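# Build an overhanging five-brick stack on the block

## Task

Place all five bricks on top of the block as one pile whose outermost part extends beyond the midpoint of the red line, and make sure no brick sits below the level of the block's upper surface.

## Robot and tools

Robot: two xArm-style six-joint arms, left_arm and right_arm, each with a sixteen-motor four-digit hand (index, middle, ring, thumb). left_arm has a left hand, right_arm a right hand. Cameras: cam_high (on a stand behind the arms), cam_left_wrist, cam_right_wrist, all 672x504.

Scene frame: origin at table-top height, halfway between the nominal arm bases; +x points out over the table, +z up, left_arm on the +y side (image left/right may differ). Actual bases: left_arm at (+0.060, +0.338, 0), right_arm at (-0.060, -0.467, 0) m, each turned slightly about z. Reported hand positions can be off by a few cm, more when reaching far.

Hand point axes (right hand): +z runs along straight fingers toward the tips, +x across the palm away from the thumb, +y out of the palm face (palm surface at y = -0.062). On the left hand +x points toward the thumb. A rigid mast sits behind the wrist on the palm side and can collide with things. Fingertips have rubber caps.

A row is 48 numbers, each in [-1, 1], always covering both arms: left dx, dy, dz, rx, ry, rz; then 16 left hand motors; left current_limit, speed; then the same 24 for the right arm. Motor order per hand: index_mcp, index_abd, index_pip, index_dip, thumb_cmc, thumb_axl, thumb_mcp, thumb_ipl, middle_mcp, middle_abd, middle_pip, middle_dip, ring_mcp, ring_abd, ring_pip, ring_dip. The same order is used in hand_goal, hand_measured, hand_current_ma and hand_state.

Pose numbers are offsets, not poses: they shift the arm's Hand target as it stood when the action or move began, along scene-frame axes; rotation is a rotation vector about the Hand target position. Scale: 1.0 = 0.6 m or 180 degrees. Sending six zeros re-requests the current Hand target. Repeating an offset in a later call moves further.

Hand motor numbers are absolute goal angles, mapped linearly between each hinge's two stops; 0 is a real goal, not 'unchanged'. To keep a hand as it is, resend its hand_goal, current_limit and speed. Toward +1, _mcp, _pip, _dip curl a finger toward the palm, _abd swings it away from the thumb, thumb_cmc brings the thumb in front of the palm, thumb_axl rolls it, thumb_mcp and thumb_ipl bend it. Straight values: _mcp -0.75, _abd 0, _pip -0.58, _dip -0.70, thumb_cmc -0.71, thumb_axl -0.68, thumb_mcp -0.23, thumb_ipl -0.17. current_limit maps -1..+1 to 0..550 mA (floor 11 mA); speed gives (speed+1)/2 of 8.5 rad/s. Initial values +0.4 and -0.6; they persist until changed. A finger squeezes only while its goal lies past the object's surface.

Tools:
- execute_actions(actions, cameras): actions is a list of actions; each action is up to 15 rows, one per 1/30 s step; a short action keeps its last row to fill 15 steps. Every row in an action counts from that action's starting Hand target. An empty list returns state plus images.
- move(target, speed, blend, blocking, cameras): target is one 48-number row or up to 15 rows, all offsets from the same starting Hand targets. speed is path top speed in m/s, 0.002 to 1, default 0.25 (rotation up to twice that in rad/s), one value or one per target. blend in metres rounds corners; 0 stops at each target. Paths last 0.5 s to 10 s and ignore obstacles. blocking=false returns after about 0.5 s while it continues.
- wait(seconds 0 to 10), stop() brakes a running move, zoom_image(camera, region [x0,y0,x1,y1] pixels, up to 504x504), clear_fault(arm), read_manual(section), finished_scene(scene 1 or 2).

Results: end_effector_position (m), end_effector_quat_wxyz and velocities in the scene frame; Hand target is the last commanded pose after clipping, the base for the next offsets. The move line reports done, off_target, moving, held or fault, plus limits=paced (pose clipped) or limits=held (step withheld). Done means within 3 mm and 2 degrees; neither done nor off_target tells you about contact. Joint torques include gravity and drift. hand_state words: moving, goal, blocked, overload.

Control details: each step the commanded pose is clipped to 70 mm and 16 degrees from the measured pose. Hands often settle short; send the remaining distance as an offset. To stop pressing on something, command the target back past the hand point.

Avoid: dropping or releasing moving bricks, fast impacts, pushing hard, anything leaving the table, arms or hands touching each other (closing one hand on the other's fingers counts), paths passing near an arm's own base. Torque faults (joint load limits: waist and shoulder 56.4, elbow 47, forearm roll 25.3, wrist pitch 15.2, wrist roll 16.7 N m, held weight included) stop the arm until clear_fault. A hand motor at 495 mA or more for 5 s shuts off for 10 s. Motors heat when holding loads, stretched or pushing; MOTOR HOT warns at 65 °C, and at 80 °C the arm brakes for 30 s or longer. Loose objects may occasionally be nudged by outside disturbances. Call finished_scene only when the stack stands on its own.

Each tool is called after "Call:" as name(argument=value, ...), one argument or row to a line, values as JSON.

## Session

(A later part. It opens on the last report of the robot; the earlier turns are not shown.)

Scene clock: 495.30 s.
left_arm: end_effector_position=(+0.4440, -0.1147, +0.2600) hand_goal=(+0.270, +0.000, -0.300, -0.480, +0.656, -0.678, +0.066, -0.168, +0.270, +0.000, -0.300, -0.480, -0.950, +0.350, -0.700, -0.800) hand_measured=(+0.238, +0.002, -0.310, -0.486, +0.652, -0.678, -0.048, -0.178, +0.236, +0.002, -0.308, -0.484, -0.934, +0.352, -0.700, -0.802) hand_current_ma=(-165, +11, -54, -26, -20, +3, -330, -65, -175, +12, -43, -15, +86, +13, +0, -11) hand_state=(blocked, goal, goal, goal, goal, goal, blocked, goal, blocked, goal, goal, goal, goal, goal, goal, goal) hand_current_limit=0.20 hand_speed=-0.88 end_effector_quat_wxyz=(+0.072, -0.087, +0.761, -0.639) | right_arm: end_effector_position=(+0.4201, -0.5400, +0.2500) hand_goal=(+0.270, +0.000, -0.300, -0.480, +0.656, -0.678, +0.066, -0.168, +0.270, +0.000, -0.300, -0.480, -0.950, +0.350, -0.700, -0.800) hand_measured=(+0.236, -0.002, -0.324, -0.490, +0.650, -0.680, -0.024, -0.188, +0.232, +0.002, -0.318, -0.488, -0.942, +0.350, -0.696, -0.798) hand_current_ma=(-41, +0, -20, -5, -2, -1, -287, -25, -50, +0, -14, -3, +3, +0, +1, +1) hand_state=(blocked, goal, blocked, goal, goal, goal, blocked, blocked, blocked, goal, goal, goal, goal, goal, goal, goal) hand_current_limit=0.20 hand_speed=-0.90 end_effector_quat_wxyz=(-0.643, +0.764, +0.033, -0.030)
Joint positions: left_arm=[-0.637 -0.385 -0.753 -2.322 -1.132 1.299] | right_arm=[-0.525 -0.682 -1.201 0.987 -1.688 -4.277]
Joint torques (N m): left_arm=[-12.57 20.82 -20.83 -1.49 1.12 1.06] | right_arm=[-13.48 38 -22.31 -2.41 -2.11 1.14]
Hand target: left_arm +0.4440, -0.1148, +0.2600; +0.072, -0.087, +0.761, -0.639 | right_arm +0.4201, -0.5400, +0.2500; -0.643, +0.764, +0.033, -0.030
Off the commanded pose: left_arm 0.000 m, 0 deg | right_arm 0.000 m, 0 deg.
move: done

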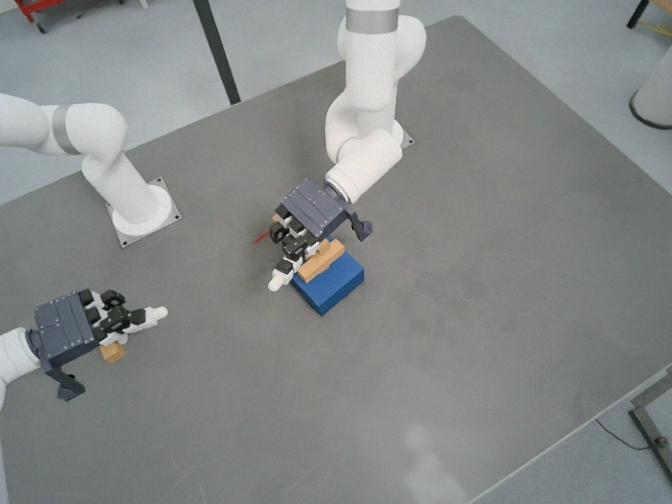

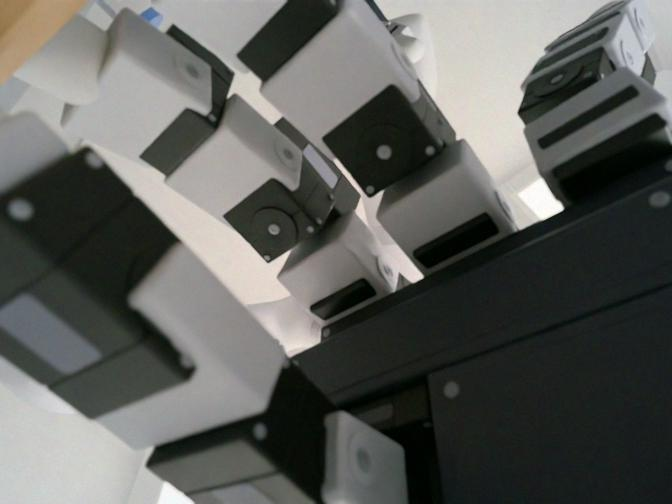

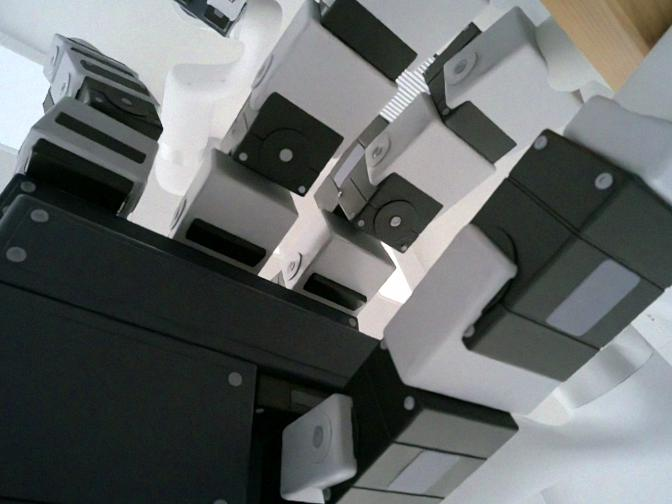

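Call:
move(
  target=[0,0,-0.0667,0,0,0,0.27,0,-0.3,-0.48,0.657,-0.678,0.067,-0.168,0.27,0,-0.3,-0.48,-0.95,0.35,-0.7,-0.8,0.2,-0.88,0,0,0,0,0,0,0.27,0,-0.3,-0.48,0.657,-0.678,0.067,-0.168,0.27,0,-0.3,-0.48,-0.95,0.35,-0.7,-0.8,0.2,-0.9],
  speed=0.06,
  cameras=["cam_high"],
)

Call:
zoom_image(
  camera="cam_high",
  region=[270, 200, 370, 290],
)

Call:
zoom_image(
  camera="cam_high",
  region=[310, 225, 350, 265],
)

Scene clock: 498.73 s.
left_arm: end_effector_position=(+0.4440, -0.1148, +0.2200) hand_goal=(+0.270, +0.000, -0.300, -0.480, +0.656, -0.678, +0.066, -0.168, +0.270, +0.000, -0.300, -0.480, -0.950, +0.350, -0.700, -0.800) hand_measured=(+0.240, +0.002, -0.310, -0.486, +0.652, -0.678, -0.048, -0.178, +0.238, +0.002, -0.310, -0.484, -0.934, +0.352, -0.700, -0.802) hand_current_ma=(-163, +11, -54, -26, -15, +3, -330, -66, -174, +12, -51, -22, +86, +13, +0, -11) hand_state=(blocked, goal, goal, goal, goal, goal, blocked, goal, blocked, goal, goal, goal, goal, goal, goal, goal) hand_current_limit=0.20 hand_speed=-0.88 end_effector_quat_wxyz=(+0.072, -0.087, +0.761, -0.639) | right_arm: end_effector_position=(+0.4201, -0.5400, +0.2500) hand_goal=(+0.270, +0.000, -0.300, -0.480, +0.656, -0.678, +0.066, -0.168, +0.270, +0.000, -0.300, -0.480, -0.950, +0.350, -0.700, -0.800) hand_measured=(+0.236, -0.002, -0.324, -0.490, +0.650, -0.680, -0.024, -0.188, +0.232, +0.002, -0.318, -0.488, -0.942, +0.350, -0.696, -0.798) hand_current_ma=(-41, +0, -20, -5, -2, -1, -287, -25, -50, +0, -14, -3, +3, +0, +1, +1) hand_state=(blocked, goal, blocked, goal, goal, goal, blocked, blocked, blocked, goal, goal, goal, goal, goal, goal, goal) hand_current_limit=0.20 hand_speed=-0.90 end_effector_quat_wxyz=(-0.643, +0.764, +0.033, -0.030)
Joint positions: left_arm=[-0.637 -0.476 -0.754 -2.35 -1.195 1.371] | right_arm=[-0.525 -0.682 -1.201 0.987 -1.688 -4.277]
Joint torques (N m): left_arm=[-6.91 22.09 -19.5 -1.53 -4.6 1.01] | right_arm=[-11.97 37.12 -22.57 -2.46 -1.96 1.17]
Hand target: left_arm +0.4440, -0.1148, +0.2200; +0.072, -0.087, +0.761, -0.639 | right_arm +0.4201, -0.5400, +0.2500; -0.643, +0.764, +0.033, -0.030
Off the commanded pose: left_arm 0.000 m, 0 deg | right_arm 0.000 m, 0 deg.
move: done
Images, in order (width x height): cam_high 672x504.

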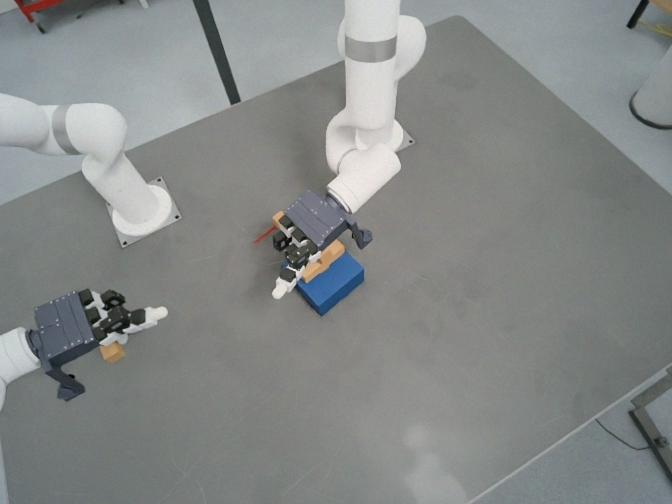

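Scaled by 5.040.

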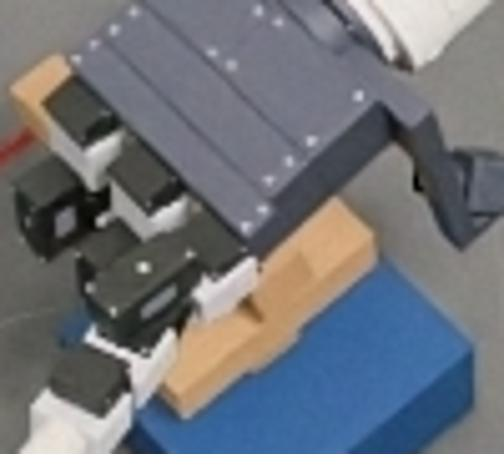

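Scaled by 12.600.

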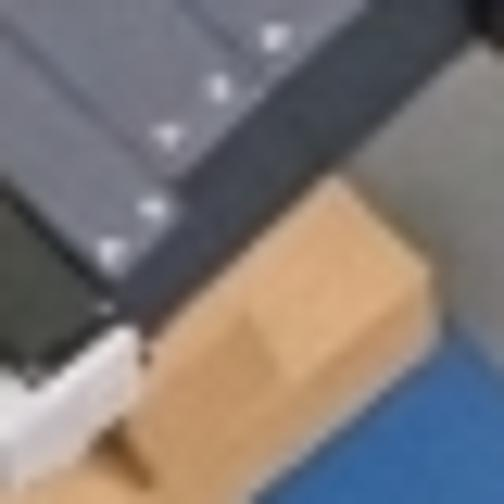

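Call:
move(
  target=[0,0,-0.0192,0,0,0,0.27,0,-0.3,-0.48,0.657,-0.678,0.067,-0.168,0.27,0,-0.3,-0.48,-0.95,0.35,-0.7,-0.8,0.2,-0.88,0,0,0,0,0,0,0.27,0,-0.3,-0.48,0.657,-0.678,0.067,-0.168,0.27,0,-0.3,-0.48,-0.95,0.35,-0.7,-0.8,0.2,-0.9],
  speed=0.04,
  cameras=["cam_high"],
)

Call:
zoom_image(
  camera="cam_high",
  region=[300, 220, 360, 290],
)

Call:
zoom_image(
  camera="cam_high",
  region=[310, 225, 350, 265],
)

Scene clock: 503.40 s.
left_arm: end_effector_position=(+0.4440, -0.1148, +0.2085) hand_goal=(+0.270, +0.000, -0.300, -0.480, +0.656, -0.678, +0.066, -0.168, +0.270, +0.000, -0.300, -0.480, -0.950, +0.350, -0.700, -0.800) hand_measured=(+0.244, +0.002, -0.310, -0.486, +0.656, -0.678, -0.048, -0.182, +0.240, +0.002, -0.312, -0.486, -0.934, +0.352, -0.700, -0.802) hand_current_ma=(-137, +11, -54, -26, +4, +3, -330, -94, -164, +12, -58, -25, +86, +13, +0, -11) hand_state=(blocked, goal, goal, goal, goal, goal, blocked, goal, blocked, goal, goal, goal, goal, goal, goal, goal) hand_current_limit=0.20 hand_speed=-0.88 end_effector_quat_wxyz=(+0.072, -0.087, +0.761, -0.639) | right_arm: end_effector_position=(+0.4201, -0.5400, +0.2500) hand_goal=(+0.270, +0.000, -0.300, -0.480, +0.656, -0.678, +0.066, -0.168, +0.270, +0.000, -0.300, -0.480, -0.950, +0.350, -0.700, -0.800) hand_measured=(+0.236, -0.002, -0.324, -0.490, +0.650, -0.680, -0.024, -0.188, +0.232, +0.002, -0.318, -0.488, -0.942, +0.350, -0.696, -0.798) hand_current_ma=(-41, +0, -20, -5, -2, -1, -287, -25, -50, +0, -14, -3, +3, +0, +1, +1) hand_state=(blocked, goal, blocked, goal, goal, goal, blocked, blocked, blocked, goal, goal, goal, goal, goal, goal, goal) hand_current_limit=0.20 hand_speed=-0.90 end_effector_quat_wxyz=(-0.643, +0.764, +0.033, -0.030)
Joint positions: left_arm=[-0.637 -0.504 -0.756 -2.357 -1.213 1.39] | right_arm=[-0.525 -0.682 -1.201 0.987 -1.688 -4.277]
Joint torques (N m): left_arm=[-6.24 21.45 -18.68 -1.26 -4.3 1.06] | right_arm=[-12.8 38.34 -22.38 -2.41 -1.79 1.23]
Hand target: left_arm +0.4440, -0.1148, +0.2085; +0.072, -0.087, +0.761, -0.639 | right_arm +0.4201, -0.5400, +0.2500; -0.643, +0.764, +0.033, -0.030
Off the commanded pose: left_arm 0.000 m, 0 deg | right_arm 0.000 m, 0 deg.
move: done
Images, in order (width x height): cam_high 672x504.

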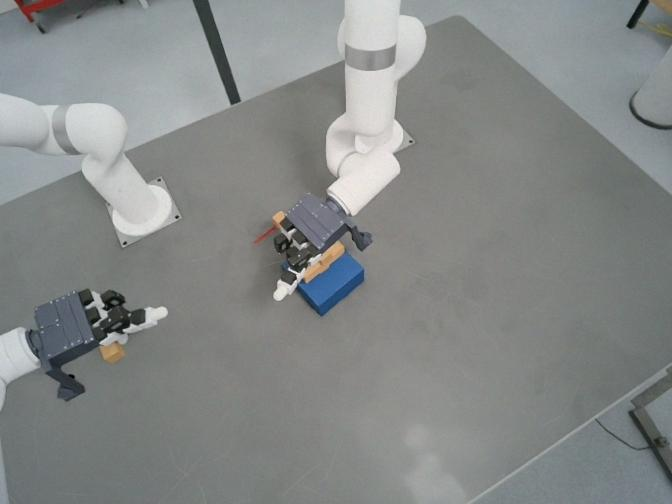

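Scaled by 7.200.

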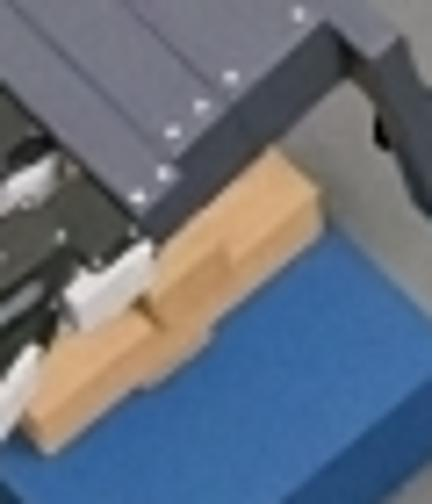

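Scaled by 12.600.

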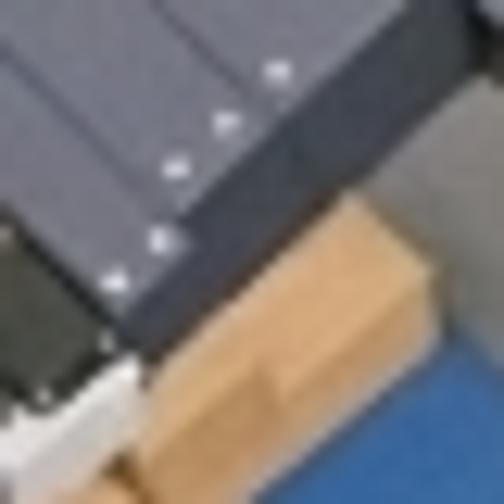

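Call:
move(
  target=[0.0024,0.0006,0.001,-0.0025,0.0109,0,0.27,0,-0.3,-0.48,0.657,-0.678,0.067,-0.168,0.27,0,-0.3,-0.48,-0.95,0.35,-0.7,-0.8,0.2,-0.88,0,0,0,0,0,0,0.27,0,-0.3,-0.48,0.657,-0.678,0.067,-0.168,0.27,0,-0.3,-0.48,-0.95,0.35,-0.7,-0.8,0.2,-0.9],
  speed=0.03,
  cameras=["cam_high"],
)

Call:
zoom_image(
  camera="cam_high",
  region=[310, 225, 350, 265],
)

Scene clock: 511.73 s.
left_arm: end_effector_position=(+0.4455, -0.1144, +0.2090) hand_goal=(+0.270, +0.000, -0.300, -0.480, +0.656, -0.678, +0.066, -0.168, +0.270, +0.000, -0.300, -0.480, -0.950, +0.350, -0.700, -0.800) hand_measured=(+0.244, +0.002, -0.312, -0.486, +0.656, -0.678, -0.048, -0.182, +0.240, +0.002, -0.312, -0.486, -0.934, +0.352, -0.700, -0.802) hand_current_ma=(-136, +11, -64, -33, -3, +3, -330, -95, -161, +12, -58, -25, +86, +13, +0, -11) hand_state=(blocked, goal, goal, goal, goal, goal, blocked, goal, blocked, goal, goal, goal, goal, goal, goal, goal) hand_current_limit=0.20 hand_speed=-0.88 end_effector_quat_wxyz=(+0.059, -0.098, +0.760, -0.640) | right_arm: end_effector_position=(+0.4201, -0.5400, +0.2500) hand_goal=(+0.270, +0.000, -0.300, -0.480, +0.656, -0.678, +0.066, -0.168, +0.270, +0.000, -0.300, -0.480, -0.950, +0.350, -0.700, -0.800) hand_measured=(+0.236, -0.002, -0.324, -0.490, +0.650, -0.680, -0.024, -0.188, +0.232, +0.002, -0.318, -0.488, -0.942, +0.350, -0.696, -0.798) hand_current_ma=(-41, +0, -20, -5, -2, -1, -287, -25, -50, +0, -14, -3, +3, +0, +1, +1) hand_state=(blocked, goal, blocked, goal, goal, goal, blocked, blocked, blocked, goal, goal, goal, goal, goal, goal, goal) hand_current_limit=0.20 hand_speed=-0.90 end_effector_quat_wxyz=(-0.643, +0.764, +0.033, -0.030)
Joint positions: left_arm=[-0.627 -0.511 -0.767 -2.34 -1.213 1.348] | right_arm=[-0.525 -0.682 -1.201 0.987 -1.688 -4.277]
Joint torques (N m): left_arm=[14.12 23.15 -19.19 1.25 -3.5 -1.23] | right_arm=[-12.17 38.09 -22.55 -2.25 -1.6 1.18]
Hand target: left_arm +0.4455, -0.1144, +0.2091; +0.059, -0.098, +0.760, -0.640 | right_arm +0.4201, -0.5400, +0.2500; -0.643, +0.764, +0.033, -0.030
Off the commanded pose: left_arm 0.000 m, 0 deg | right_arm 0.000 m, 0 deg.
move: done
Images, in order (width x height): cam_high 672x504.

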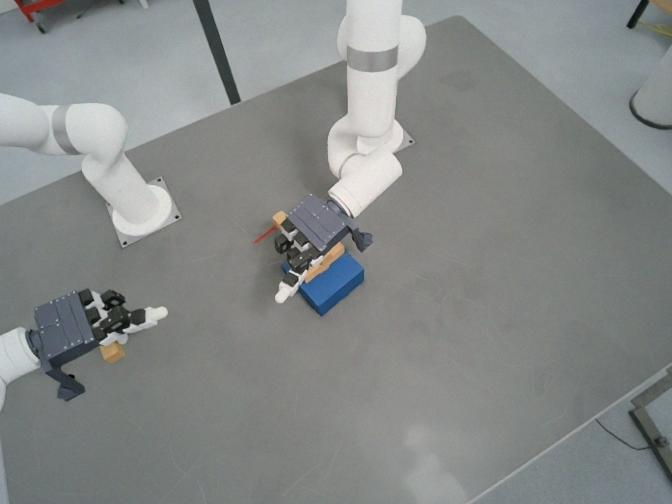

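Scaled by 12.600.

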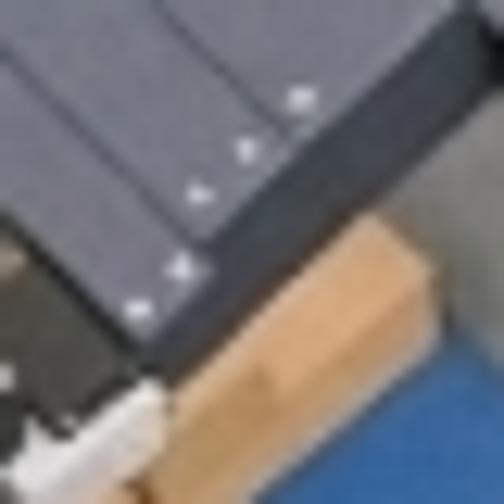

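Call:
move(
  target=[0,0,-0.0033,0,0,0,0.27,0,-0.3,-0.48,0.657,-0.678,0.067,-0.168,0.27,0,-0.3,-0.48,-0.95,0.35,-0.7,-0.8,0.2,-0.88,0,0,0,0,0,0,0.27,0,-0.3,-0.48,0.657,-0.678,0.067,-0.168,0.27,0,-0.3,-0.48,-0.95,0.35,-0.7,-0.8,0.2,-0.9],
  speed=0.02,
  cameras=["cam_high"],
)

Call:
zoom_image(
  camera="cam_high",
  region=[310, 225, 350, 265],
)

Scene clock: 514.23 s.
left_arm: end_effector_position=(+0.4455, -0.1144, +0.2071) hand_goal=(+0.270, +0.000, -0.300, -0.480, +0.656, -0.678, +0.066, -0.168, +0.270, +0.000, -0.300, -0.480, -0.950, +0.350, -0.700, -0.800) hand_measured=(+0.244, +0.002, -0.312, -0.486, +0.656, -0.678, -0.048, -0.184, +0.240, +0.002, -0.312, -0.486, -0.934, +0.352, -0.700, -0.802) hand_current_ma=(-135, +9, -64, -31, -4, +3, -330, -101, -157, +10, -58, -25, +86, +13, +0, -11) hand_state=(blocked, goal, goal, goal, goal, goal, blocked, goal, blocked, goal, goal, goal, goal, goal, goal, goal) hand_current_limit=0.20 hand_speed=-0.88 end_effector_quat_wxyz=(+0.059, -0.098, +0.760, -0.640) | right_arm: end_effector_position=(+0.4201, -0.5400, +0.2500) hand_goal=(+0.270, +0.000, -0.300, -0.480, +0.656, -0.678, +0.066, -0.168, +0.270, +0.000, -0.300, -0.480, -0.950, +0.350, -0.700, -0.800) hand_measured=(+0.236, -0.002, -0.324, -0.490, +0.650, -0.680, -0.024, -0.188, +0.232, +0.002, -0.318, -0.488, -0.942, +0.350, -0.696, -0.798) hand_current_ma=(-41, +0, -20, -5, -2, -1, -287, -25, -50, +0, -14, -3, +3, +0, +1, +1) hand_state=(blocked, goal, blocked, goal, goal, goal, blocked, blocked, blocked, goal, goal, goal, goal, goal, goal, goal) hand_current_limit=0.20 hand_speed=-0.90 end_effector_quat_wxyz=(-0.643, +0.764, +0.033, -0.030)
Joint positions: left_arm=[-0.627 -0.515 -0.767 -2.341 -1.216 1.351] | right_arm=[-0.525 -0.682 -1.201 0.987 -1.688 -4.277]
Joint torques (N m): left_arm=[13.6 21.61 -18.55 -1.21 -4.26 1.2] | right_arm=[-12.62 38.37 -22.46 -2.39 -1.54 1.14]
Hand target: left_arm +0.4455, -0.1144, +0.2071; +0.059, -0.098, +0.760, -0.640 | right_arm +0.4201, -0.5400, +0.2500; -0.643, +0.764, +0.033, -0.030
Off the commanded pose: left_arm 0.000 m, 0 deg | right_arm 0.000 m, 0 deg.
move: done
Images, in order (width x height): cam_high 672x504.

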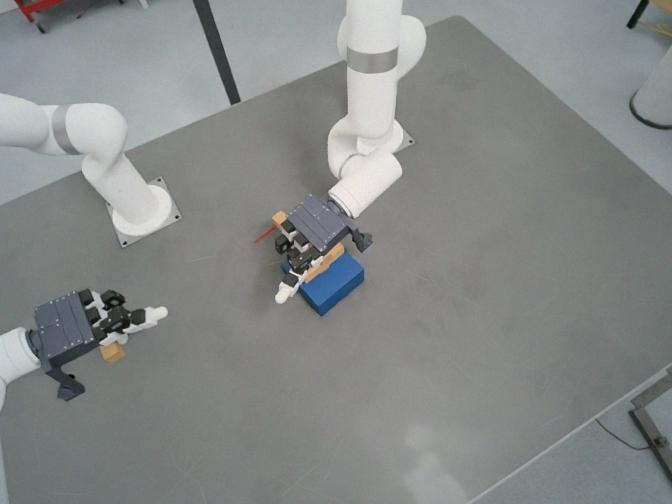

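Scaled by 12.600.

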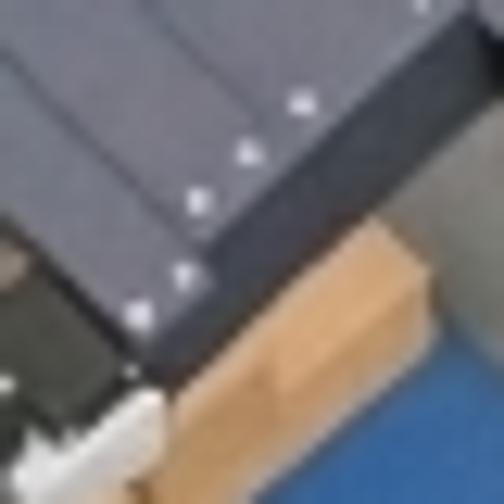

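Call:
move(
  target=[
    [0,0,0,0,0,0,0.255,0,-0.3,-0.48,0.657,-0.678,0.0,-0.168,0.255,0,-0.3,-0.48,-0.95,0.35,-0.7,-0.8,0.2,-0.95,0,0,0,0,0,0,0.27,0,-0.3,-0.48,0.657,-0.678,0.067,-0.168,0.27,0,-0.3,-0.48,-0.95,0.35,-0.7,-0.8,0.2,-0.9],
    [0,0,0,0,0,0,0.25,0,-0.3,-0.48,0.657,-0.678,-0.03,-0.168,0.25,0,-0.3,-0.48,-0.95,0.35,-0.7,-0.8,0.2,-0.96,0,0,0,0,0,0,0.27,0,-0.3,-0.48,0.657,-0.678,0.067,-0.168,0.27,0,-0.3,-0.48,-0.95,0.35,-0.7,-0.8,0.2,-0.9],
  ],
  speed=0.02,
  cameras=["cam_high"],
)

Call:
zoom_image(
  camera="cam_high",
  region=[310, 225, 350, 265],
)

Scene clock: 517.73 s.
left_arm: end_effector_position=(+0.4455, -0.1144, +0.2071) hand_goal=(+0.250, +0.000, -0.300, -0.480, +0.656, -0.678, -0.030, -0.168, +0.250, +0.000, -0.300, -0.480, -0.950, +0.350, -0.700, -0.800) hand_measured=(+0.244, +0.002, -0.310, -0.486, +0.656, -0.678, -0.052, -0.184, +0.240, +0.002, -0.312, -0.484, -0.934, +0.352, -0.700, -0.802) hand_current_ma=(-36, +9, -53, -25, -4, +3, -142, -101, -55, +9, -58, -24, +86, +13, +0, -11) hand_state=(goal, goal, goal, goal, goal, goal, blocked, goal, goal, goal, goal, goal, goal, goal, goal, goal) hand_current_limit=0.20 hand_speed=-0.96 end_effector_quat_wxyz=(+0.059, -0.098, +0.760, -0.640) | right_arm: end_effector_position=(+0.4201, -0.5400, +0.2500) hand_goal=(+0.270, +0.000, -0.300, -0.480, +0.656, -0.678, +0.066, -0.168, +0.270, +0.000, -0.300, -0.480, -0.950, +0.350, -0.700, -0.800) hand_measured=(+0.236, -0.002, -0.324, -0.490, +0.650, -0.680, -0.024, -0.188, +0.232, +0.002, -0.318, -0.488, -0.942, +0.350, -0.696, -0.798) hand_current_ma=(-41, +0, -20, -5, -2, -1, -287, -25, -50, +0, -14, -3, +3, +0, +1, +1) hand_state=(blocked, goal, blocked, goal, goal, goal, blocked, blocked, blocked, goal, goal, goal, goal, goal, goal, goal) hand_current_limit=0.20 hand_speed=-0.90 end_effector_quat_wxyz=(-0.643, +0.764, +0.033, -0.030)
Joint positions: left_arm=[-0.627 -0.515 -0.767 -2.341 -1.216 1.351] | right_arm=[-0.525 -0.682 -1.201 0.987 -1.688 -4.277]
Joint torques (N m): left_arm=[8.11 23.62 -18.97 -1.24 -3.94 0.96] | right_arm=[-12.86 37.8 -22.25 -2.27 -1.45 1.06]
Hand target: left_arm +0.4455, -0.1144, +0.2071; +0.059, -0.098, +0.760, -0.640 | right_arm +0.4201, -0.5400, +0.2500; -0.643, +0.764, +0.033, -0.030
Off the commanded pose: left_arm 0.000 m, 0 deg | right_arm 0.000 m, 0 deg.
move: done
Images, in order (width x height): cam_high 672x504.

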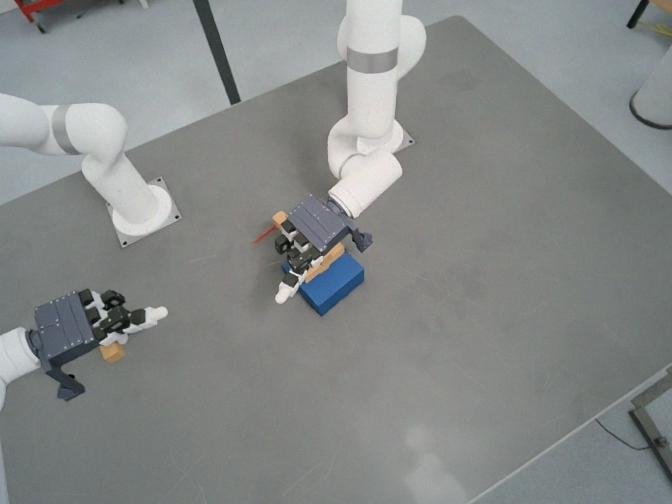

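Scaled by 12.600.

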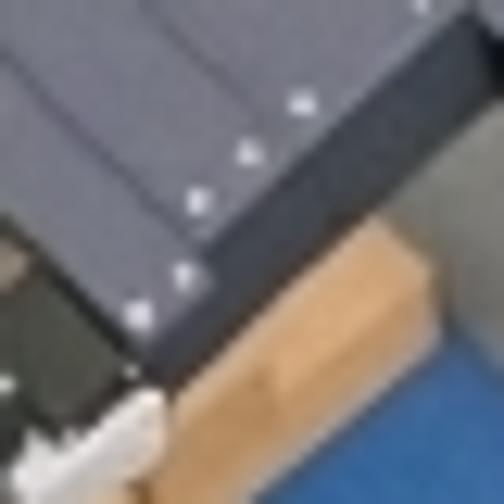

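Call:
move(
  target=[
    [0,0,0,0,0,0,0.242,0,-0.3,-0.48,0.657,-0.678,-0.055,-0.168,0.24,0,-0.3,-0.48,-0.95,0.35,-0.7,-0.8,0.2,-0.96,0,0,0,0,0,0,0.27,0,-0.3,-0.48,0.657,-0.678,0.067,-0.168,0.27,0,-0.3,-0.48,-0.95,0.35,-0.7,-0.8,0.2,-0.9],
    [0,0,0,0,0,0,0.225,0,-0.3,-0.48,0.657,-0.678,-0.08,-0.168,0.223,0,-0.3,-0.48,-0.95,0.35,-0.7,-0.8,0.25,-0.96,0,0,0,0,0,0,0.27,0,-0.3,-0.48,0.657,-0.678,0.067,-0.168,0.27,0,-0.3,-0.48,-0.95,0.35,-0.7,-0.8,0.2,-0.9],
  ],
  speed=0.02,
  cameras=["cam_high"],
)

Call:
zoom_image(
  camera="cam_high",
  region=[310, 225, 350, 265],
)

Scene clock: 520.37 s.
left_arm: end_effector_position=(+0.4455, -0.1144, +0.2071) hand_goal=(+0.224, +0.000, -0.300, -0.480, +0.656, -0.678, -0.080, -0.168, +0.222, +0.000, -0.300, -0.480, -0.950, +0.350, -0.700, -0.800) hand_measured=(+0.230, +0.002, -0.304, -0.484, +0.656, -0.678, -0.078, -0.170, +0.228, +0.002, -0.304, -0.482, -0.934, +0.352, -0.700, -0.802) hand_current_ma=(+31, +9, -16, -15, -4, +3, +14, -15, +33, +9, -17, -14, +86, +13, +0, -11) hand_state=(goal, goal, goal, goal, goal, goal, goal, goal, goal, goal, goal, goal, goal, goal, goal, goal) hand_current_limit=0.25 hand_speed=-0.96 end_effector_quat_wxyz=(+0.059, -0.098, +0.760, -0.640) | right_arm: end_effector_position=(+0.4201, -0.5400, +0.2500) hand_goal=(+0.270, +0.000, -0.300, -0.480, +0.656, -0.678, +0.066, -0.168, +0.270, +0.000, -0.300, -0.480, -0.950, +0.350, -0.700, -0.800) hand_measured=(+0.236, -0.002, -0.324, -0.490, +0.650, -0.680, -0.024, -0.188, +0.232, +0.002, -0.318, -0.488, -0.942, +0.350, -0.696, -0.798) hand_current_ma=(-41, +0, -20, -5, -2, -1, -287, -25, -50, +0, -14, -3, +3, +0, +1, +1) hand_state=(blocked, goal, blocked, goal, goal, goal, blocked, blocked, blocked, goal, goal, goal, goal, goal, goal, goal) hand_current_limit=0.20 hand_speed=-0.90 end_effector_quat_wxyz=(-0.643, +0.764, +0.033, -0.030)
Joint positions: left_arm=[-0.627 -0.515 -0.767 -2.341 -1.216 1.351] | right_arm=[-0.525 -0.682 -1.201 0.987 -1.688 -4.277]
Joint torques (N m): left_arm=[3.55 33.88 -18.25 -1.37 -3.74 0.32] | right_arm=[-12.42 37.82 -22.16 -2.14 -1.27 1.12]
Hand target: left_arm +0.4455, -0.1144, +0.2071; +0.059, -0.098, +0.760, -0.640 | right_arm +0.4201, -0.5400, +0.2500; -0.643, +0.764, +0.033, -0.030
Off the commanded pose: left_arm 0.000 m, 0 deg | right_arm 0.000 m, 0 deg.
move: done
Images, in order (width x height): cam_high 672x504.

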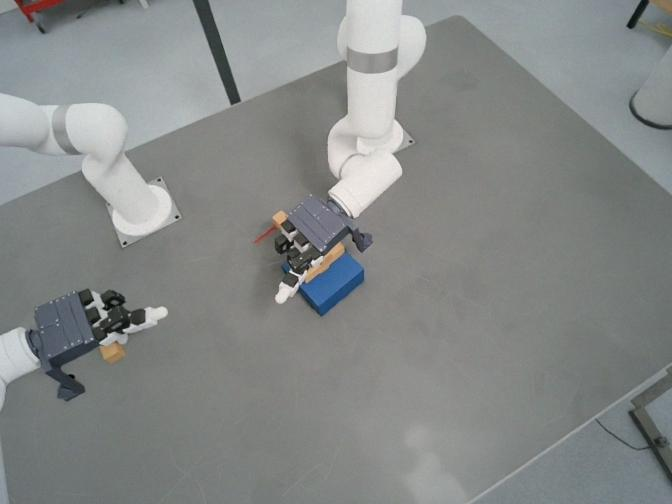

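Scaled by 12.600.

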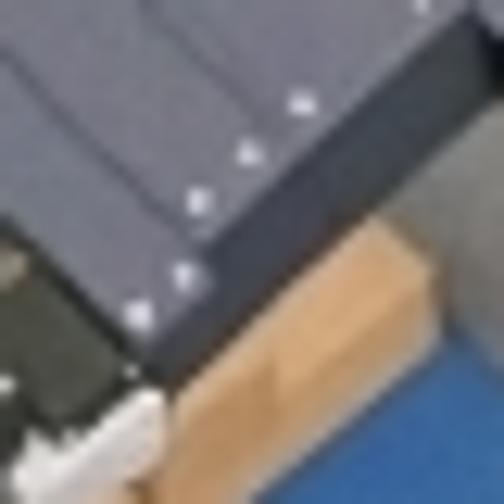

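Call:
move(
  target=[
    [0,0,0.003,0,0,0,0.18,0,-0.3,-0.48,0.657,-0.678,-0.13,-0.168,0.18,0,-0.3,-0.48,-0.95,0.35,-0.7,-0.8,0.35,-0.93,0,0,0,0,0,0,0.27,0,-0.3,-0.48,0.657,-0.678,0.067,-0.168,0.27,0,-0.3,-0.48,-0.95,0.35,-0.7,-0.8,0.2,-0.9],
    [0,0,0.008,0,0,0,0.12,0,-0.3,-0.48,0.657,-0.678,-0.2,-0.168,0.12,0,-0.3,-0.48,-0.95,0.35,-0.7,-0.8,0.4,-0.9,0,0,0,0,0,0,0.27,0,-0.3,-0.48,0.657,-0.678,0.067,-0.168,0.27,0,-0.3,-0.48,-0.95,0.35,-0.7,-0.8,0.2,-0.9],
    [0,0,0.17,0,0,0,0.12,0,-0.3,-0.48,0.657,-0.678,-0.2,-0.168,0.12,0,-0.3,-0.48,-0.95,0.35,-0.7,-0.8,0.4,-0.9,0,0,0,0,0,0,0.27,0,-0.3,-0.48,0.657,-0.678,0.067,-0.168,0.27,0,-0.3,-0.48,-0.95,0.35,-0.7,-0.8,0.2,-0.9],
  ],
  speed=[0.02,0.02,0.1],
  cameras=["cam_high"],
)

Call:
zoom_image(
  camera="cam_high",
  region=[300, 220, 370, 290],
)

Scene clock: 526.27 s.
left_arm: end_effector_position=(+0.4454, -0.1144, +0.3090) hand_goal=(+0.120, +0.000, -0.300, -0.480, +0.656, -0.678, -0.200, -0.168, +0.120, +0.000, -0.300, -0.480, -0.950, +0.350, -0.700, -0.800) hand_measured=(+0.128, +0.002, -0.302, -0.482, +0.656, -0.678, -0.196, -0.170, +0.128, +0.002, -0.302, -0.482, -0.934, +0.352, -0.700, -0.802) hand_current_ma=(+42, +9, -13, -14, -4, +3, +23, -13, +44, +9, -14, -14, +86, +13, +0, -11) hand_state=(goal, goal, goal, goal, goal, goal, goal, goal, goal, goal, goal, goal, goal, goal, goal, goal) hand_current_limit=0.40 hand_speed=-0.90 end_effector_quat_wxyz=(+0.059, -0.098, +0.760, -0.640) | right_arm: end_effector_position=(+0.4201, -0.5400, +0.2500) hand_goal=(+0.270, +0.000, -0.300, -0.480, +0.656, -0.678, +0.066, -0.168, +0.270, +0.000, -0.300, -0.480, -0.950, +0.350, -0.700, -0.800) hand_measured=(+0.236, -0.002, -0.324, -0.490, +0.650, -0.680, -0.024, -0.188, +0.232, +0.002, -0.318, -0.488, -0.942, +0.350, -0.696, -0.798) hand_current_ma=(-41, +0, -20, -5, -2, -1, -287, -25, -50, +0, -14, -3, +3, +0, +1, +1) hand_state=(blocked, goal, blocked, goal, goal, goal, blocked, blocked, blocked, goal, goal, goal, goal, goal, goal, goal) hand_current_limit=0.20 hand_speed=-0.90 end_effector_quat_wxyz=(-0.643, +0.764, +0.033, -0.030)
Joint positions: left_arm=[-0.627 -0.293 -0.777 -2.261 -1.061 1.161] | right_arm=[-0.525 -0.682 -1.201 0.987 -1.688 -4.277]
Joint torques (N m): left_arm=[-3.26 51.99 -22.17 0.82 1.32 -1.16] | right_arm=[-12.33 38.2 -22.41 -2.14 -1.06 1.06]
Hand target: left_arm +0.4455, -0.1144, +0.3091; +0.059, -0.098, +0.760, -0.640 | right_arm +0.4201, -0.5400, +0.2500; -0.643, +0.764, +0.033, -0.030
Off the commanded pose: left_arm 0.000 m, 0 deg | right_arm 0.000 m, 0 deg.
move: done
Images, in order (width x height): cam_high 672x504.

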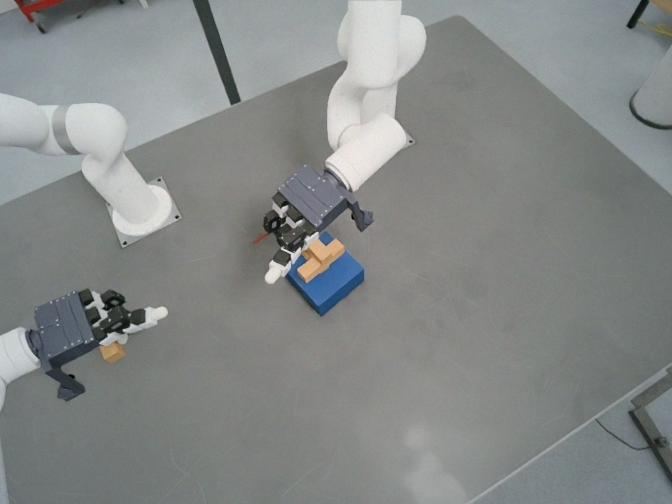

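Scaled by 7.200.

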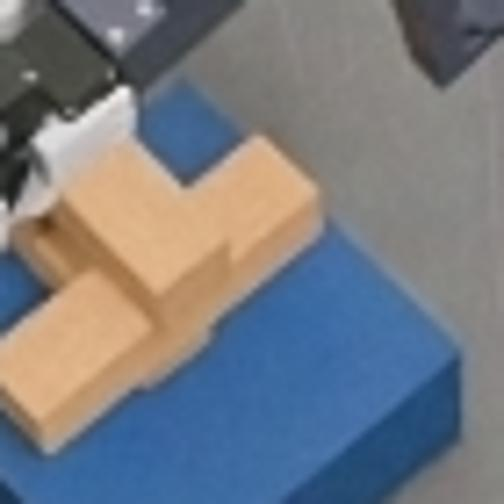

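Call:
move(
  target=[
    [-0.0437,0.5573,-0.065,0,0,0,0.12,0,-0.3,-0.48,0.657,-0.678,-0.2,-0.168,0.12,0,-0.3,-0.48,-0.95,0.35,-0.7,-0.8,0.4,-0.6,0,0,0,0,0,0,0.27,0,-0.3,-0.48,0.657,-0.678,0.067,-0.168,0.27,0,-0.3,-0.48,-0.95,0.35,-0.7,-0.8,0.2,-0.9],
    [-0.1175,0.7407,-0.2268,0.1451,0.2258,0.1183,-0.94,0.5,-0.94,-0.94,-0.714,-0.678,-0.226,-0.168,-0.94,0.57,-0.94,-0.94,-0.94,0.8,-0.94,-0.94,0.4,-0.4,-0.2408,0.8033,0.0167,0,0,0.0439,0.27,0,-0.3,-0.48,0.657,-0.678,0.067,-0.168,0.27,0,-0.3,-0.48,-0.95,0.35,-0.7,-0.8,0.2,-0.9],
  ],
  speed=[0.2,0.2],
  blend=[0.02,0],
  cameras=["all"],
)

Call:
zoom_image(
  camera="cam_left_wrist",
  region=[40, 90, 340, 250],
)

Scene clock: 537.57 s.
left_arm: end_effector_position=(+0.3750, +0.3300, +0.1730) hand_goal=(-0.940, +0.500, -0.940, -0.940, -0.714, -0.678, -0.226, -0.168, -0.940, +0.570, -0.940, -0.940, -0.940, +0.800, -0.940, -0.940) hand_measured=(-0.924, +0.498, -0.934, -0.936, -0.702, -0.678, -0.216, -0.170, -0.922, +0.566, -0.934, -0.938, -0.932, +0.796, -0.932, -0.936) hand_current_ma=(+87, -12, +31, +16, +58, +3, +60, -9, +100, -14, +34, +15, +39, -19, +40, +17) hand_state=(goal, goal, goal, goal, goal, goal, goal, goal, goal, goal, goal, goal, goal, goal, goal, goal) hand_current_limit=0.40 hand_speed=-0.40 end_effector_quat_wxyz=(-0.071, -0.430, +0.824, -0.362) | right_arm: end_effector_position=(+0.2756, -0.0581, +0.2600) hand_goal=(+0.270, +0.000, -0.300, -0.480, +0.656, -0.678, +0.066, -0.168, +0.270, +0.000, -0.300, -0.480, -0.950, +0.350, -0.700, -0.800) hand_measured=(+0.236, -0.002, -0.326, -0.490, +0.650, -0.680, -0.024, -0.188, +0.232, +0.002, -0.320, -0.488, -0.942, +0.350, -0.696, -0.798) hand_current_ma=(-41, +0, -22, -5, -2, -1, -283, -25, -50, +0, -14, -4, +3, +0, +1, +1) hand_state=(blocked, goal, blocked, goal, goal, goal, blocked, blocked, blocked, goal, goal, goal, goal, goal, goal, goal) hand_current_limit=0.20 hand_speed=-0.90 end_effector_quat_wxyz=(-0.640, +0.760, +0.086, -0.074)
Joint positions: left_arm=[0.301 -0.287 -0.563 -1.252 -0.806 0.51] | right_arm=[0.451 -0.421 -0.805 1.755 -1.313 -4.327]
Joint torques (N m): left_arm=[12.04 12.06 -16.58 1.11 1.36 -0.88] | right_arm=[16.08 28.69 -22.56 3.17 0.04 1.2]
Hand target: left_arm +0.3750, +0.3300, +0.1730; -0.071, -0.430, +0.824, -0.362 | right_arm +0.2756, -0.0581, +0.2600; -0.640, +0.760, +0.086, -0.074
Off the commanded pose: left_arm 0.000 m, 0 deg | right_arm 0.000 m, 0 deg.
move: done

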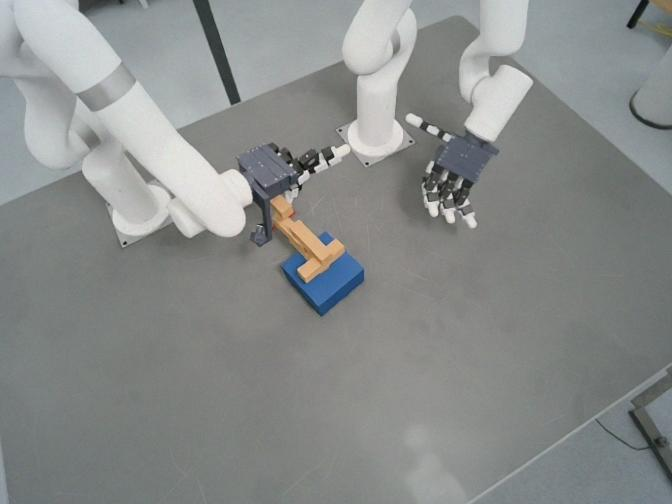

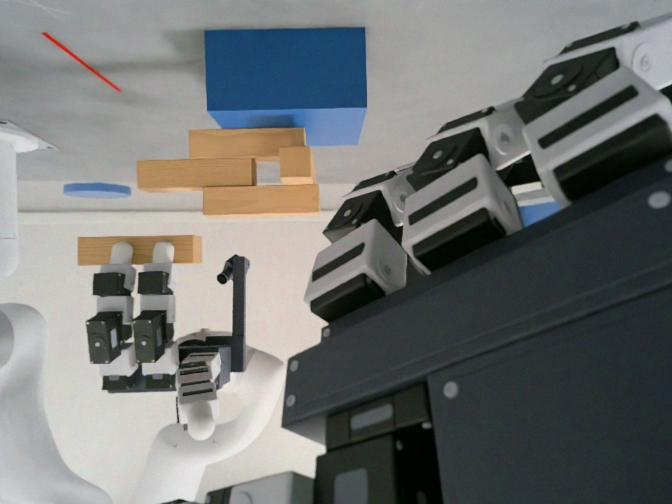

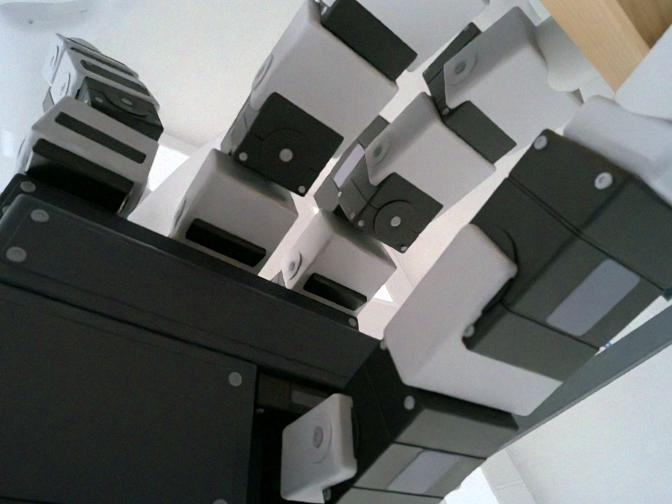

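Scaled by 1.680.

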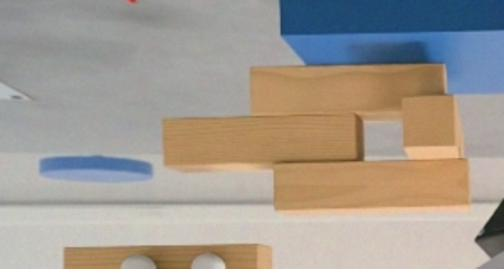

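Call:
move(
  target=[0,0,0,0,0,0,-0.94,0.5,-0.94,-0.94,-0.714,-0.678,-0.226,-0.168,-0.94,0.57,-0.94,-0.94,-0.94,0.8,-0.94,-0.94,0.4,-0.4,0.0106,0.0024,-0.07,0,0,0,0.27,0,-0.3,-0.48,0.657,-0.678,0.067,-0.168,0.27,0,-0.3,-0.48,-0.95,0.35,-0.7,-0.8,0.2,-0.9],
  speed=0.06,
  cameras=["cam_left_wrist","cam_high"],
)

Call:
zoom_image(
  camera="cam_left_wrist",
  region=[60, 110, 330, 240],
)

Call:
zoom_image(
  camera="cam_high",
  region=[250, 180, 370, 300],
)

Scene clock: 541.17 s.
left_arm: end_effector_position=(+0.3750, +0.3300, +0.1730) hand_goal=(-0.940, +0.500, -0.940, -0.940, -0.714, -0.678, -0.226, -0.168, -0.940, +0.570, -0.940, -0.940, -0.940, +0.800, -0.940, -0.940) hand_measured=(-0.924, +0.498, -0.934, -0.936, -0.702, -0.678, -0.216, -0.170, -0.922, +0.566, -0.934, -0.938, -0.932, +0.796, -0.932, -0.936) hand_current_ma=(+87, -12, +31, +16, +58, +3, +60, -9, +100, -14, +34, +15, +39, -19, +40, +17) hand_state=(goal, goal, goal, goal, goal, goal, goal, goal, goal, goal, goal, goal, goal, goal, goal, goal) hand_current_limit=0.40 hand_speed=-0.40 end_effector_quat_wxyz=(-0.071, -0.430, +0.824, -0.362) | right_arm: end_effector_position=(+0.2819, -0.0566, +0.2181) hand_goal=(+0.270, +0.000, -0.300, -0.480, +0.656, -0.678, +0.066, -0.168, +0.270, +0.000, -0.300, -0.480, -0.950, +0.350, -0.700, -0.800) hand_measured=(+0.236, -0.002, -0.326, -0.490, +0.650, -0.680, -0.024, -0.188, +0.232, +0.002, -0.320, -0.488, -0.942, +0.350, -0.696, -0.798) hand_current_ma=(-41, +0, -22, -5, -2, -1, -283, -25, -50, +0, -14, -4, +3, +0, +1, +1) hand_state=(blocked, goal, blocked, goal, goal, goal, blocked, blocked, blocked, goal, goal, goal, goal, goal, goal, goal) hand_current_limit=0.20 hand_speed=-0.90 end_effector_quat_wxyz=(-0.640, +0.760, +0.086, -0.074)
Joint positions: left_arm=[0.301 -0.287 -0.563 -1.252 -0.806 0.51] | right_arm=[0.447 -0.523 -0.824 1.772 -1.33 -4.412]
Joint torques (N m): left_arm=[8.71 11.67 -12.34 -0.39 -0.19 0.05] | right_arm=[-12.97 30.36 -21.08 2.93 -2.21 -0.98]
Hand target: left_arm +0.3750, +0.3300, +0.1730; -0.071, -0.430, +0.824, -0.362 | right_arm +0.2819, -0.0566, +0.2180; -0.640, +0.760, +0.086, -0.074
Off the commanded pose: left_arm 0.000 m, 0 deg | right_arm 0.000 m, 0 deg.
move: done
Images, in order (width x height): cam_high 672x504, cam_left_wrist 672x504.

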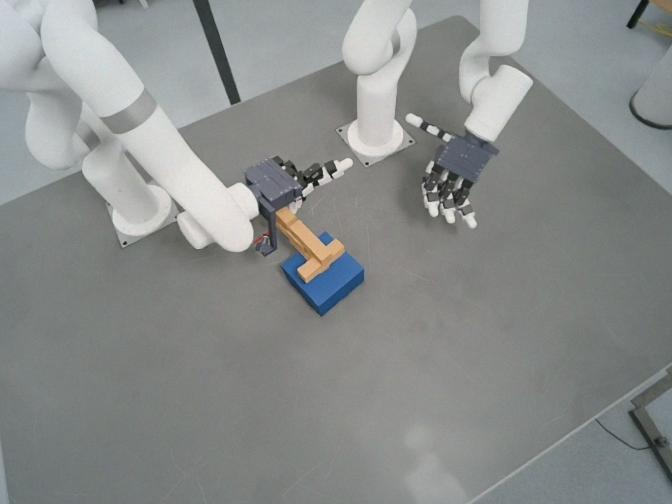

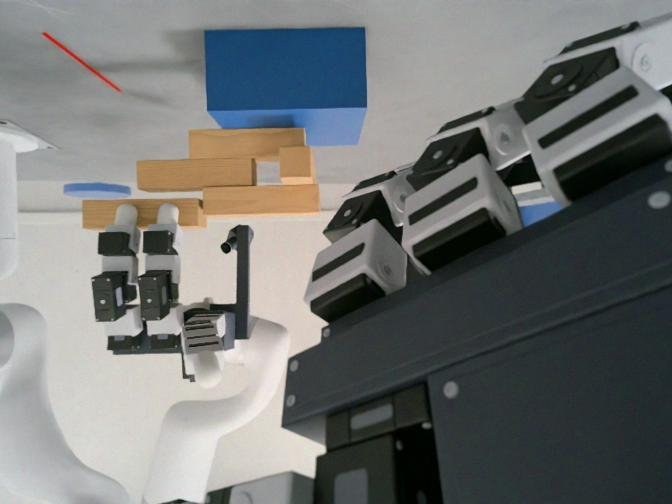

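Scaled by 1.867.

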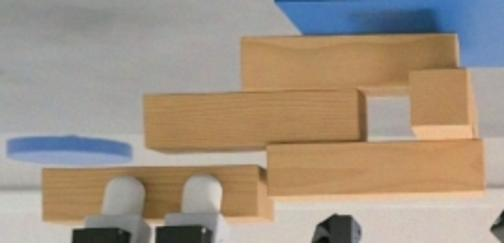

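Scaled by 4.200.

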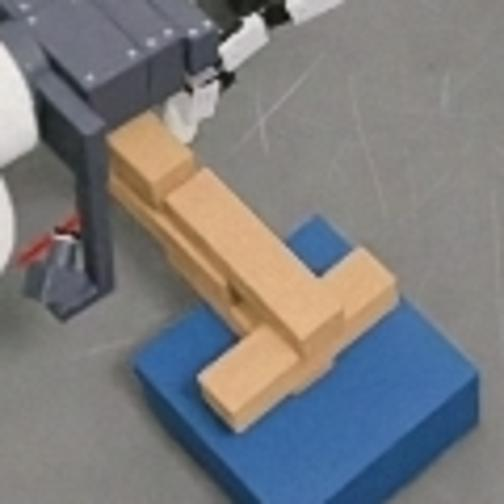

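Call:
move(
  target=[0,0,0,0,0,0,-0.94,0.5,-0.94,-0.94,-0.714,-0.678,-0.226,-0.168,-0.94,0.57,-0.94,-0.94,-0.94,0.8,-0.94,-0.94,0.4,-0.4,0.0011,0.0003,-0.0133,0,0,0,0.27,0,-0.3,-0.48,0.657,-0.678,0.067,-0.168,0.27,0,-0.3,-0.48,-0.95,0.35,-0.7,-0.8,0.2,-0.9],
  speed=0.03,
  cameras=["cam_left_wrist","cam_high"],
)

Call:
zoom_image(
  camera="cam_left_wrist",
  region=[70, 120, 270, 230],
)

Call:
zoom_image(
  camera="cam_high",
  region=[260, 190, 340, 270],
)

Scene clock: 545.30 s.
left_arm: end_effector_position=(+0.3750, +0.3300, +0.1730) hand_goal=(-0.940, +0.500, -0.940, -0.940, -0.714, -0.678, -0.226, -0.168, -0.940, +0.570, -0.940, -0.940, -0.940, +0.800, -0.940, -0.940) hand_measured=(-0.924, +0.498, -0.934, -0.936, -0.702, -0.678, -0.216, -0.170, -0.922, +0.566, -0.934, -0.938, -0.932, +0.796, -0.932, -0.936) hand_current_ma=(+87, -12, +31, +16, +58, +3, +60, -9, +100, -14, +34, +15, +39, -19, +40, +17) hand_state=(goal, goal, goal, goal, goal, goal, goal, goal, goal, goal, goal, goal, goal, goal, goal, goal) hand_current_limit=0.40 hand_speed=-0.40 end_effector_quat_wxyz=(-0.071, -0.430, +0.824, -0.362) | right_arm: end_effector_position=(+0.2826, -0.0564, +0.2101) hand_goal=(+0.270, +0.000, -0.300, -0.480, +0.656, -0.678, +0.066, -0.168, +0.270, +0.000, -0.300, -0.480, -0.950, +0.350, -0.700, -0.800) hand_measured=(+0.236, -0.002, -0.326, -0.490, +0.650, -0.680, -0.024, -0.188, +0.232, +0.002, -0.320, -0.488, -0.942, +0.350, -0.696, -0.798) hand_current_ma=(-41, +0, -22, -5, -2, -1, -283, -25, -50, +0, -14, -4, +3, +0, +1, +1) hand_state=(blocked, goal, blocked, goal, goal, goal, blocked, blocked, blocked, goal, goal, goal, goal, goal, goal, goal) hand_current_limit=0.20 hand_speed=-0.90 end_effector_quat_wxyz=(-0.640, +0.760, +0.086, -0.074)
Joint positions: left_arm=[0.301 -0.287 -0.563 -1.252 -0.806 0.51] | right_arm=[0.447 -0.542 -0.827 1.775 -1.333 -4.427]
Joint torques (N m): left_arm=[5.87 13.03 -12.27 -0.44 -1.75 0.76] | right_arm=[-12.69 32.07 -20.89 2.89 -2.21 -0.93]
Hand target: left_arm +0.3750, +0.3300, +0.1730; -0.071, -0.430, +0.824, -0.362 | right_arm +0.2826, -0.0564, +0.2100; -0.640, +0.760, +0.086, -0.074
Off the commanded pose: left_arm 0.000 m, 0 deg | right_arm 0.000 m, 0 deg.
move: done
Images, in order (width x height): cam_high 672x504, cam_left_wrist 672x504.

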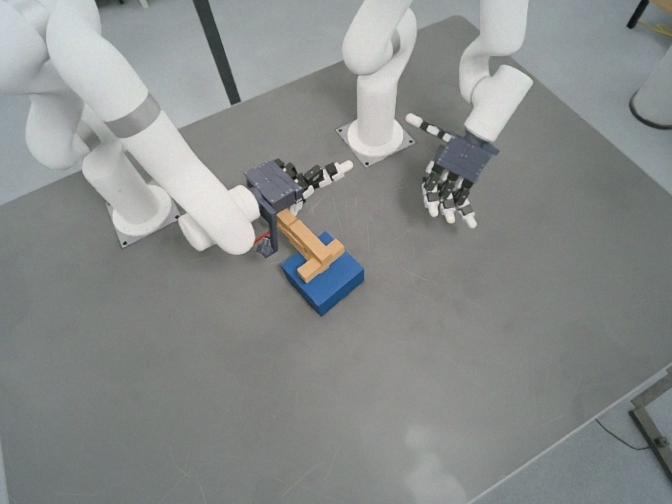

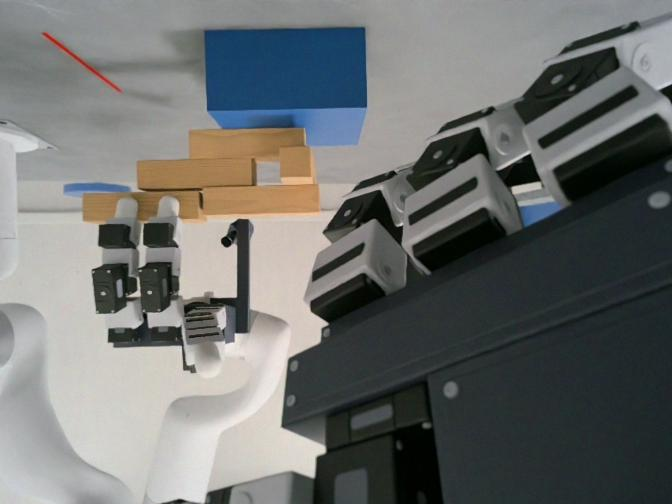

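Scaled by 2.520.

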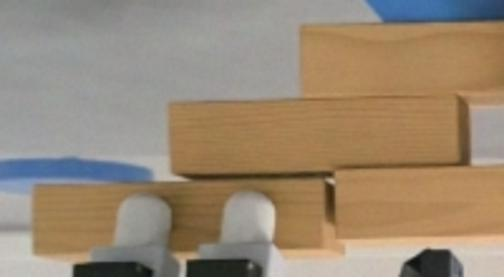

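Scaled by 6.300.

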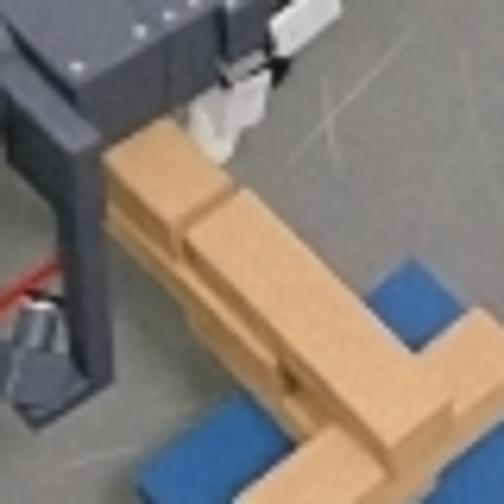

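Call:
move(
  target=[0,0,0,0,0,0,-0.94,0.5,-0.94,-0.94,-0.714,-0.678,-0.226,-0.168,-0.94,0.57,-0.94,-0.94,-0.94,0.8,-0.94,-0.94,0.4,-0.4,0,0,-0.0022,0,0,0,0.27,0,-0.3,-0.48,0.657,-0.678,0.067,-0.168,0.27,0,-0.3,-0.48,-0.95,0.35,-0.7,-0.8,0.2,-0.9],
  speed=0.02,
  cameras=["cam_left_wrist"],
)

Call:
zoom_image(
  camera="cam_left_wrist",
  region=[70, 120, 270, 230],
)

Scene clock: 548.40 s.
left_arm: end_effector_position=(+0.3750, +0.3300, +0.1730) hand_goal=(-0.940, +0.500, -0.940, -0.940, -0.714, -0.678, -0.226, -0.168, -0.940, +0.570, -0.940, -0.940, -0.940, +0.800, -0.940, -0.940) hand_measured=(-0.924, +0.498, -0.934, -0.936, -0.702, -0.678, -0.216, -0.170, -0.922, +0.566, -0.934, -0.938, -0.932, +0.796, -0.932, -0.936) hand_current_ma=(+87, -12, +31, +16, +58, +3, +60, -9, +100, -14, +34, +15, +39, -19, +40, +17) hand_state=(goal, goal, goal, goal, goal, goal, goal, goal, goal, goal, goal, goal, goal, goal, goal, goal) hand_current_limit=0.40 hand_speed=-0.40 end_effector_quat_wxyz=(-0.071, -0.430, +0.824, -0.362) | right_arm: end_effector_position=(+0.2826, -0.0564, +0.2087) hand_goal=(+0.270, +0.000, -0.300, -0.480, +0.656, -0.678, +0.066, -0.168, +0.270, +0.000, -0.300, -0.480, -0.950, +0.350, -0.700, -0.800) hand_measured=(+0.236, -0.002, -0.326, -0.490, +0.650, -0.680, -0.024, -0.188, +0.232, +0.002, -0.320, -0.488, -0.942, +0.350, -0.696, -0.798) hand_current_ma=(-41, +0, -22, -5, -2, -1, -283, -25, -50, +0, -14, -4, +3, +0, +1, +1) hand_state=(blocked, goal, blocked, goal, goal, goal, blocked, blocked, blocked, goal, goal, goal, goal, goal, goal, goal) hand_current_limit=0.20 hand_speed=-0.90 end_effector_quat_wxyz=(-0.640, +0.760, +0.086, -0.074)
Joint positions: left_arm=[0.301 -0.287 -0.563 -1.252 -0.806 0.51] | right_arm=[0.447 -0.545 -0.827 1.776 -1.334 -4.43]
Joint torques (N m): left_arm=[4.43 11.85 -12.11 -0.23 -3.14 0.8] | right_arm=[-12.89 31.17 -21.31 3.12 -2.14 -0.91]
Hand target: left_arm +0.3750, +0.3300, +0.1730; -0.071, -0.430, +0.824, -0.362 | right_arm +0.2826, -0.0564, +0.2087; -0.640, +0.760, +0.086, -0.074
Off the commanded pose: left_arm 0.000 m, 0 deg | right_arm 0.000 m, 0 deg.
move: done
Images, in order (width x height): cam_left_wrist 672x504.

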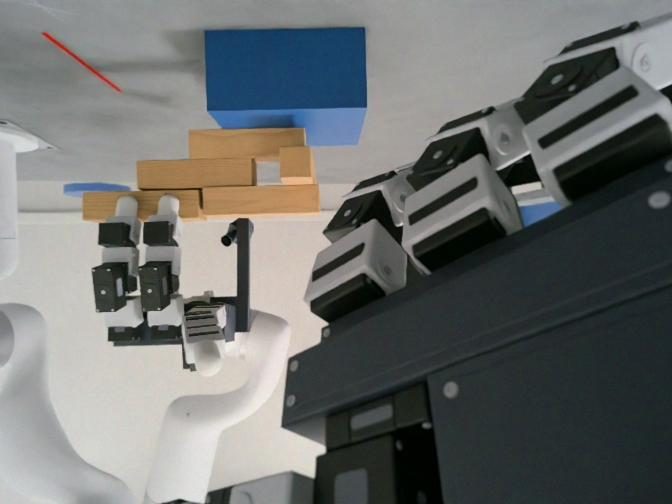

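Scaled by 2.520.

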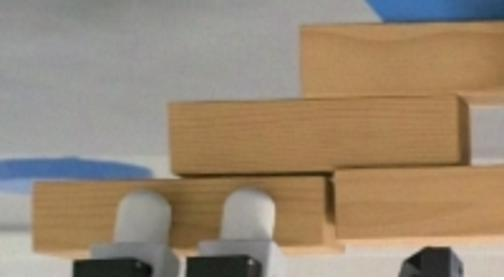

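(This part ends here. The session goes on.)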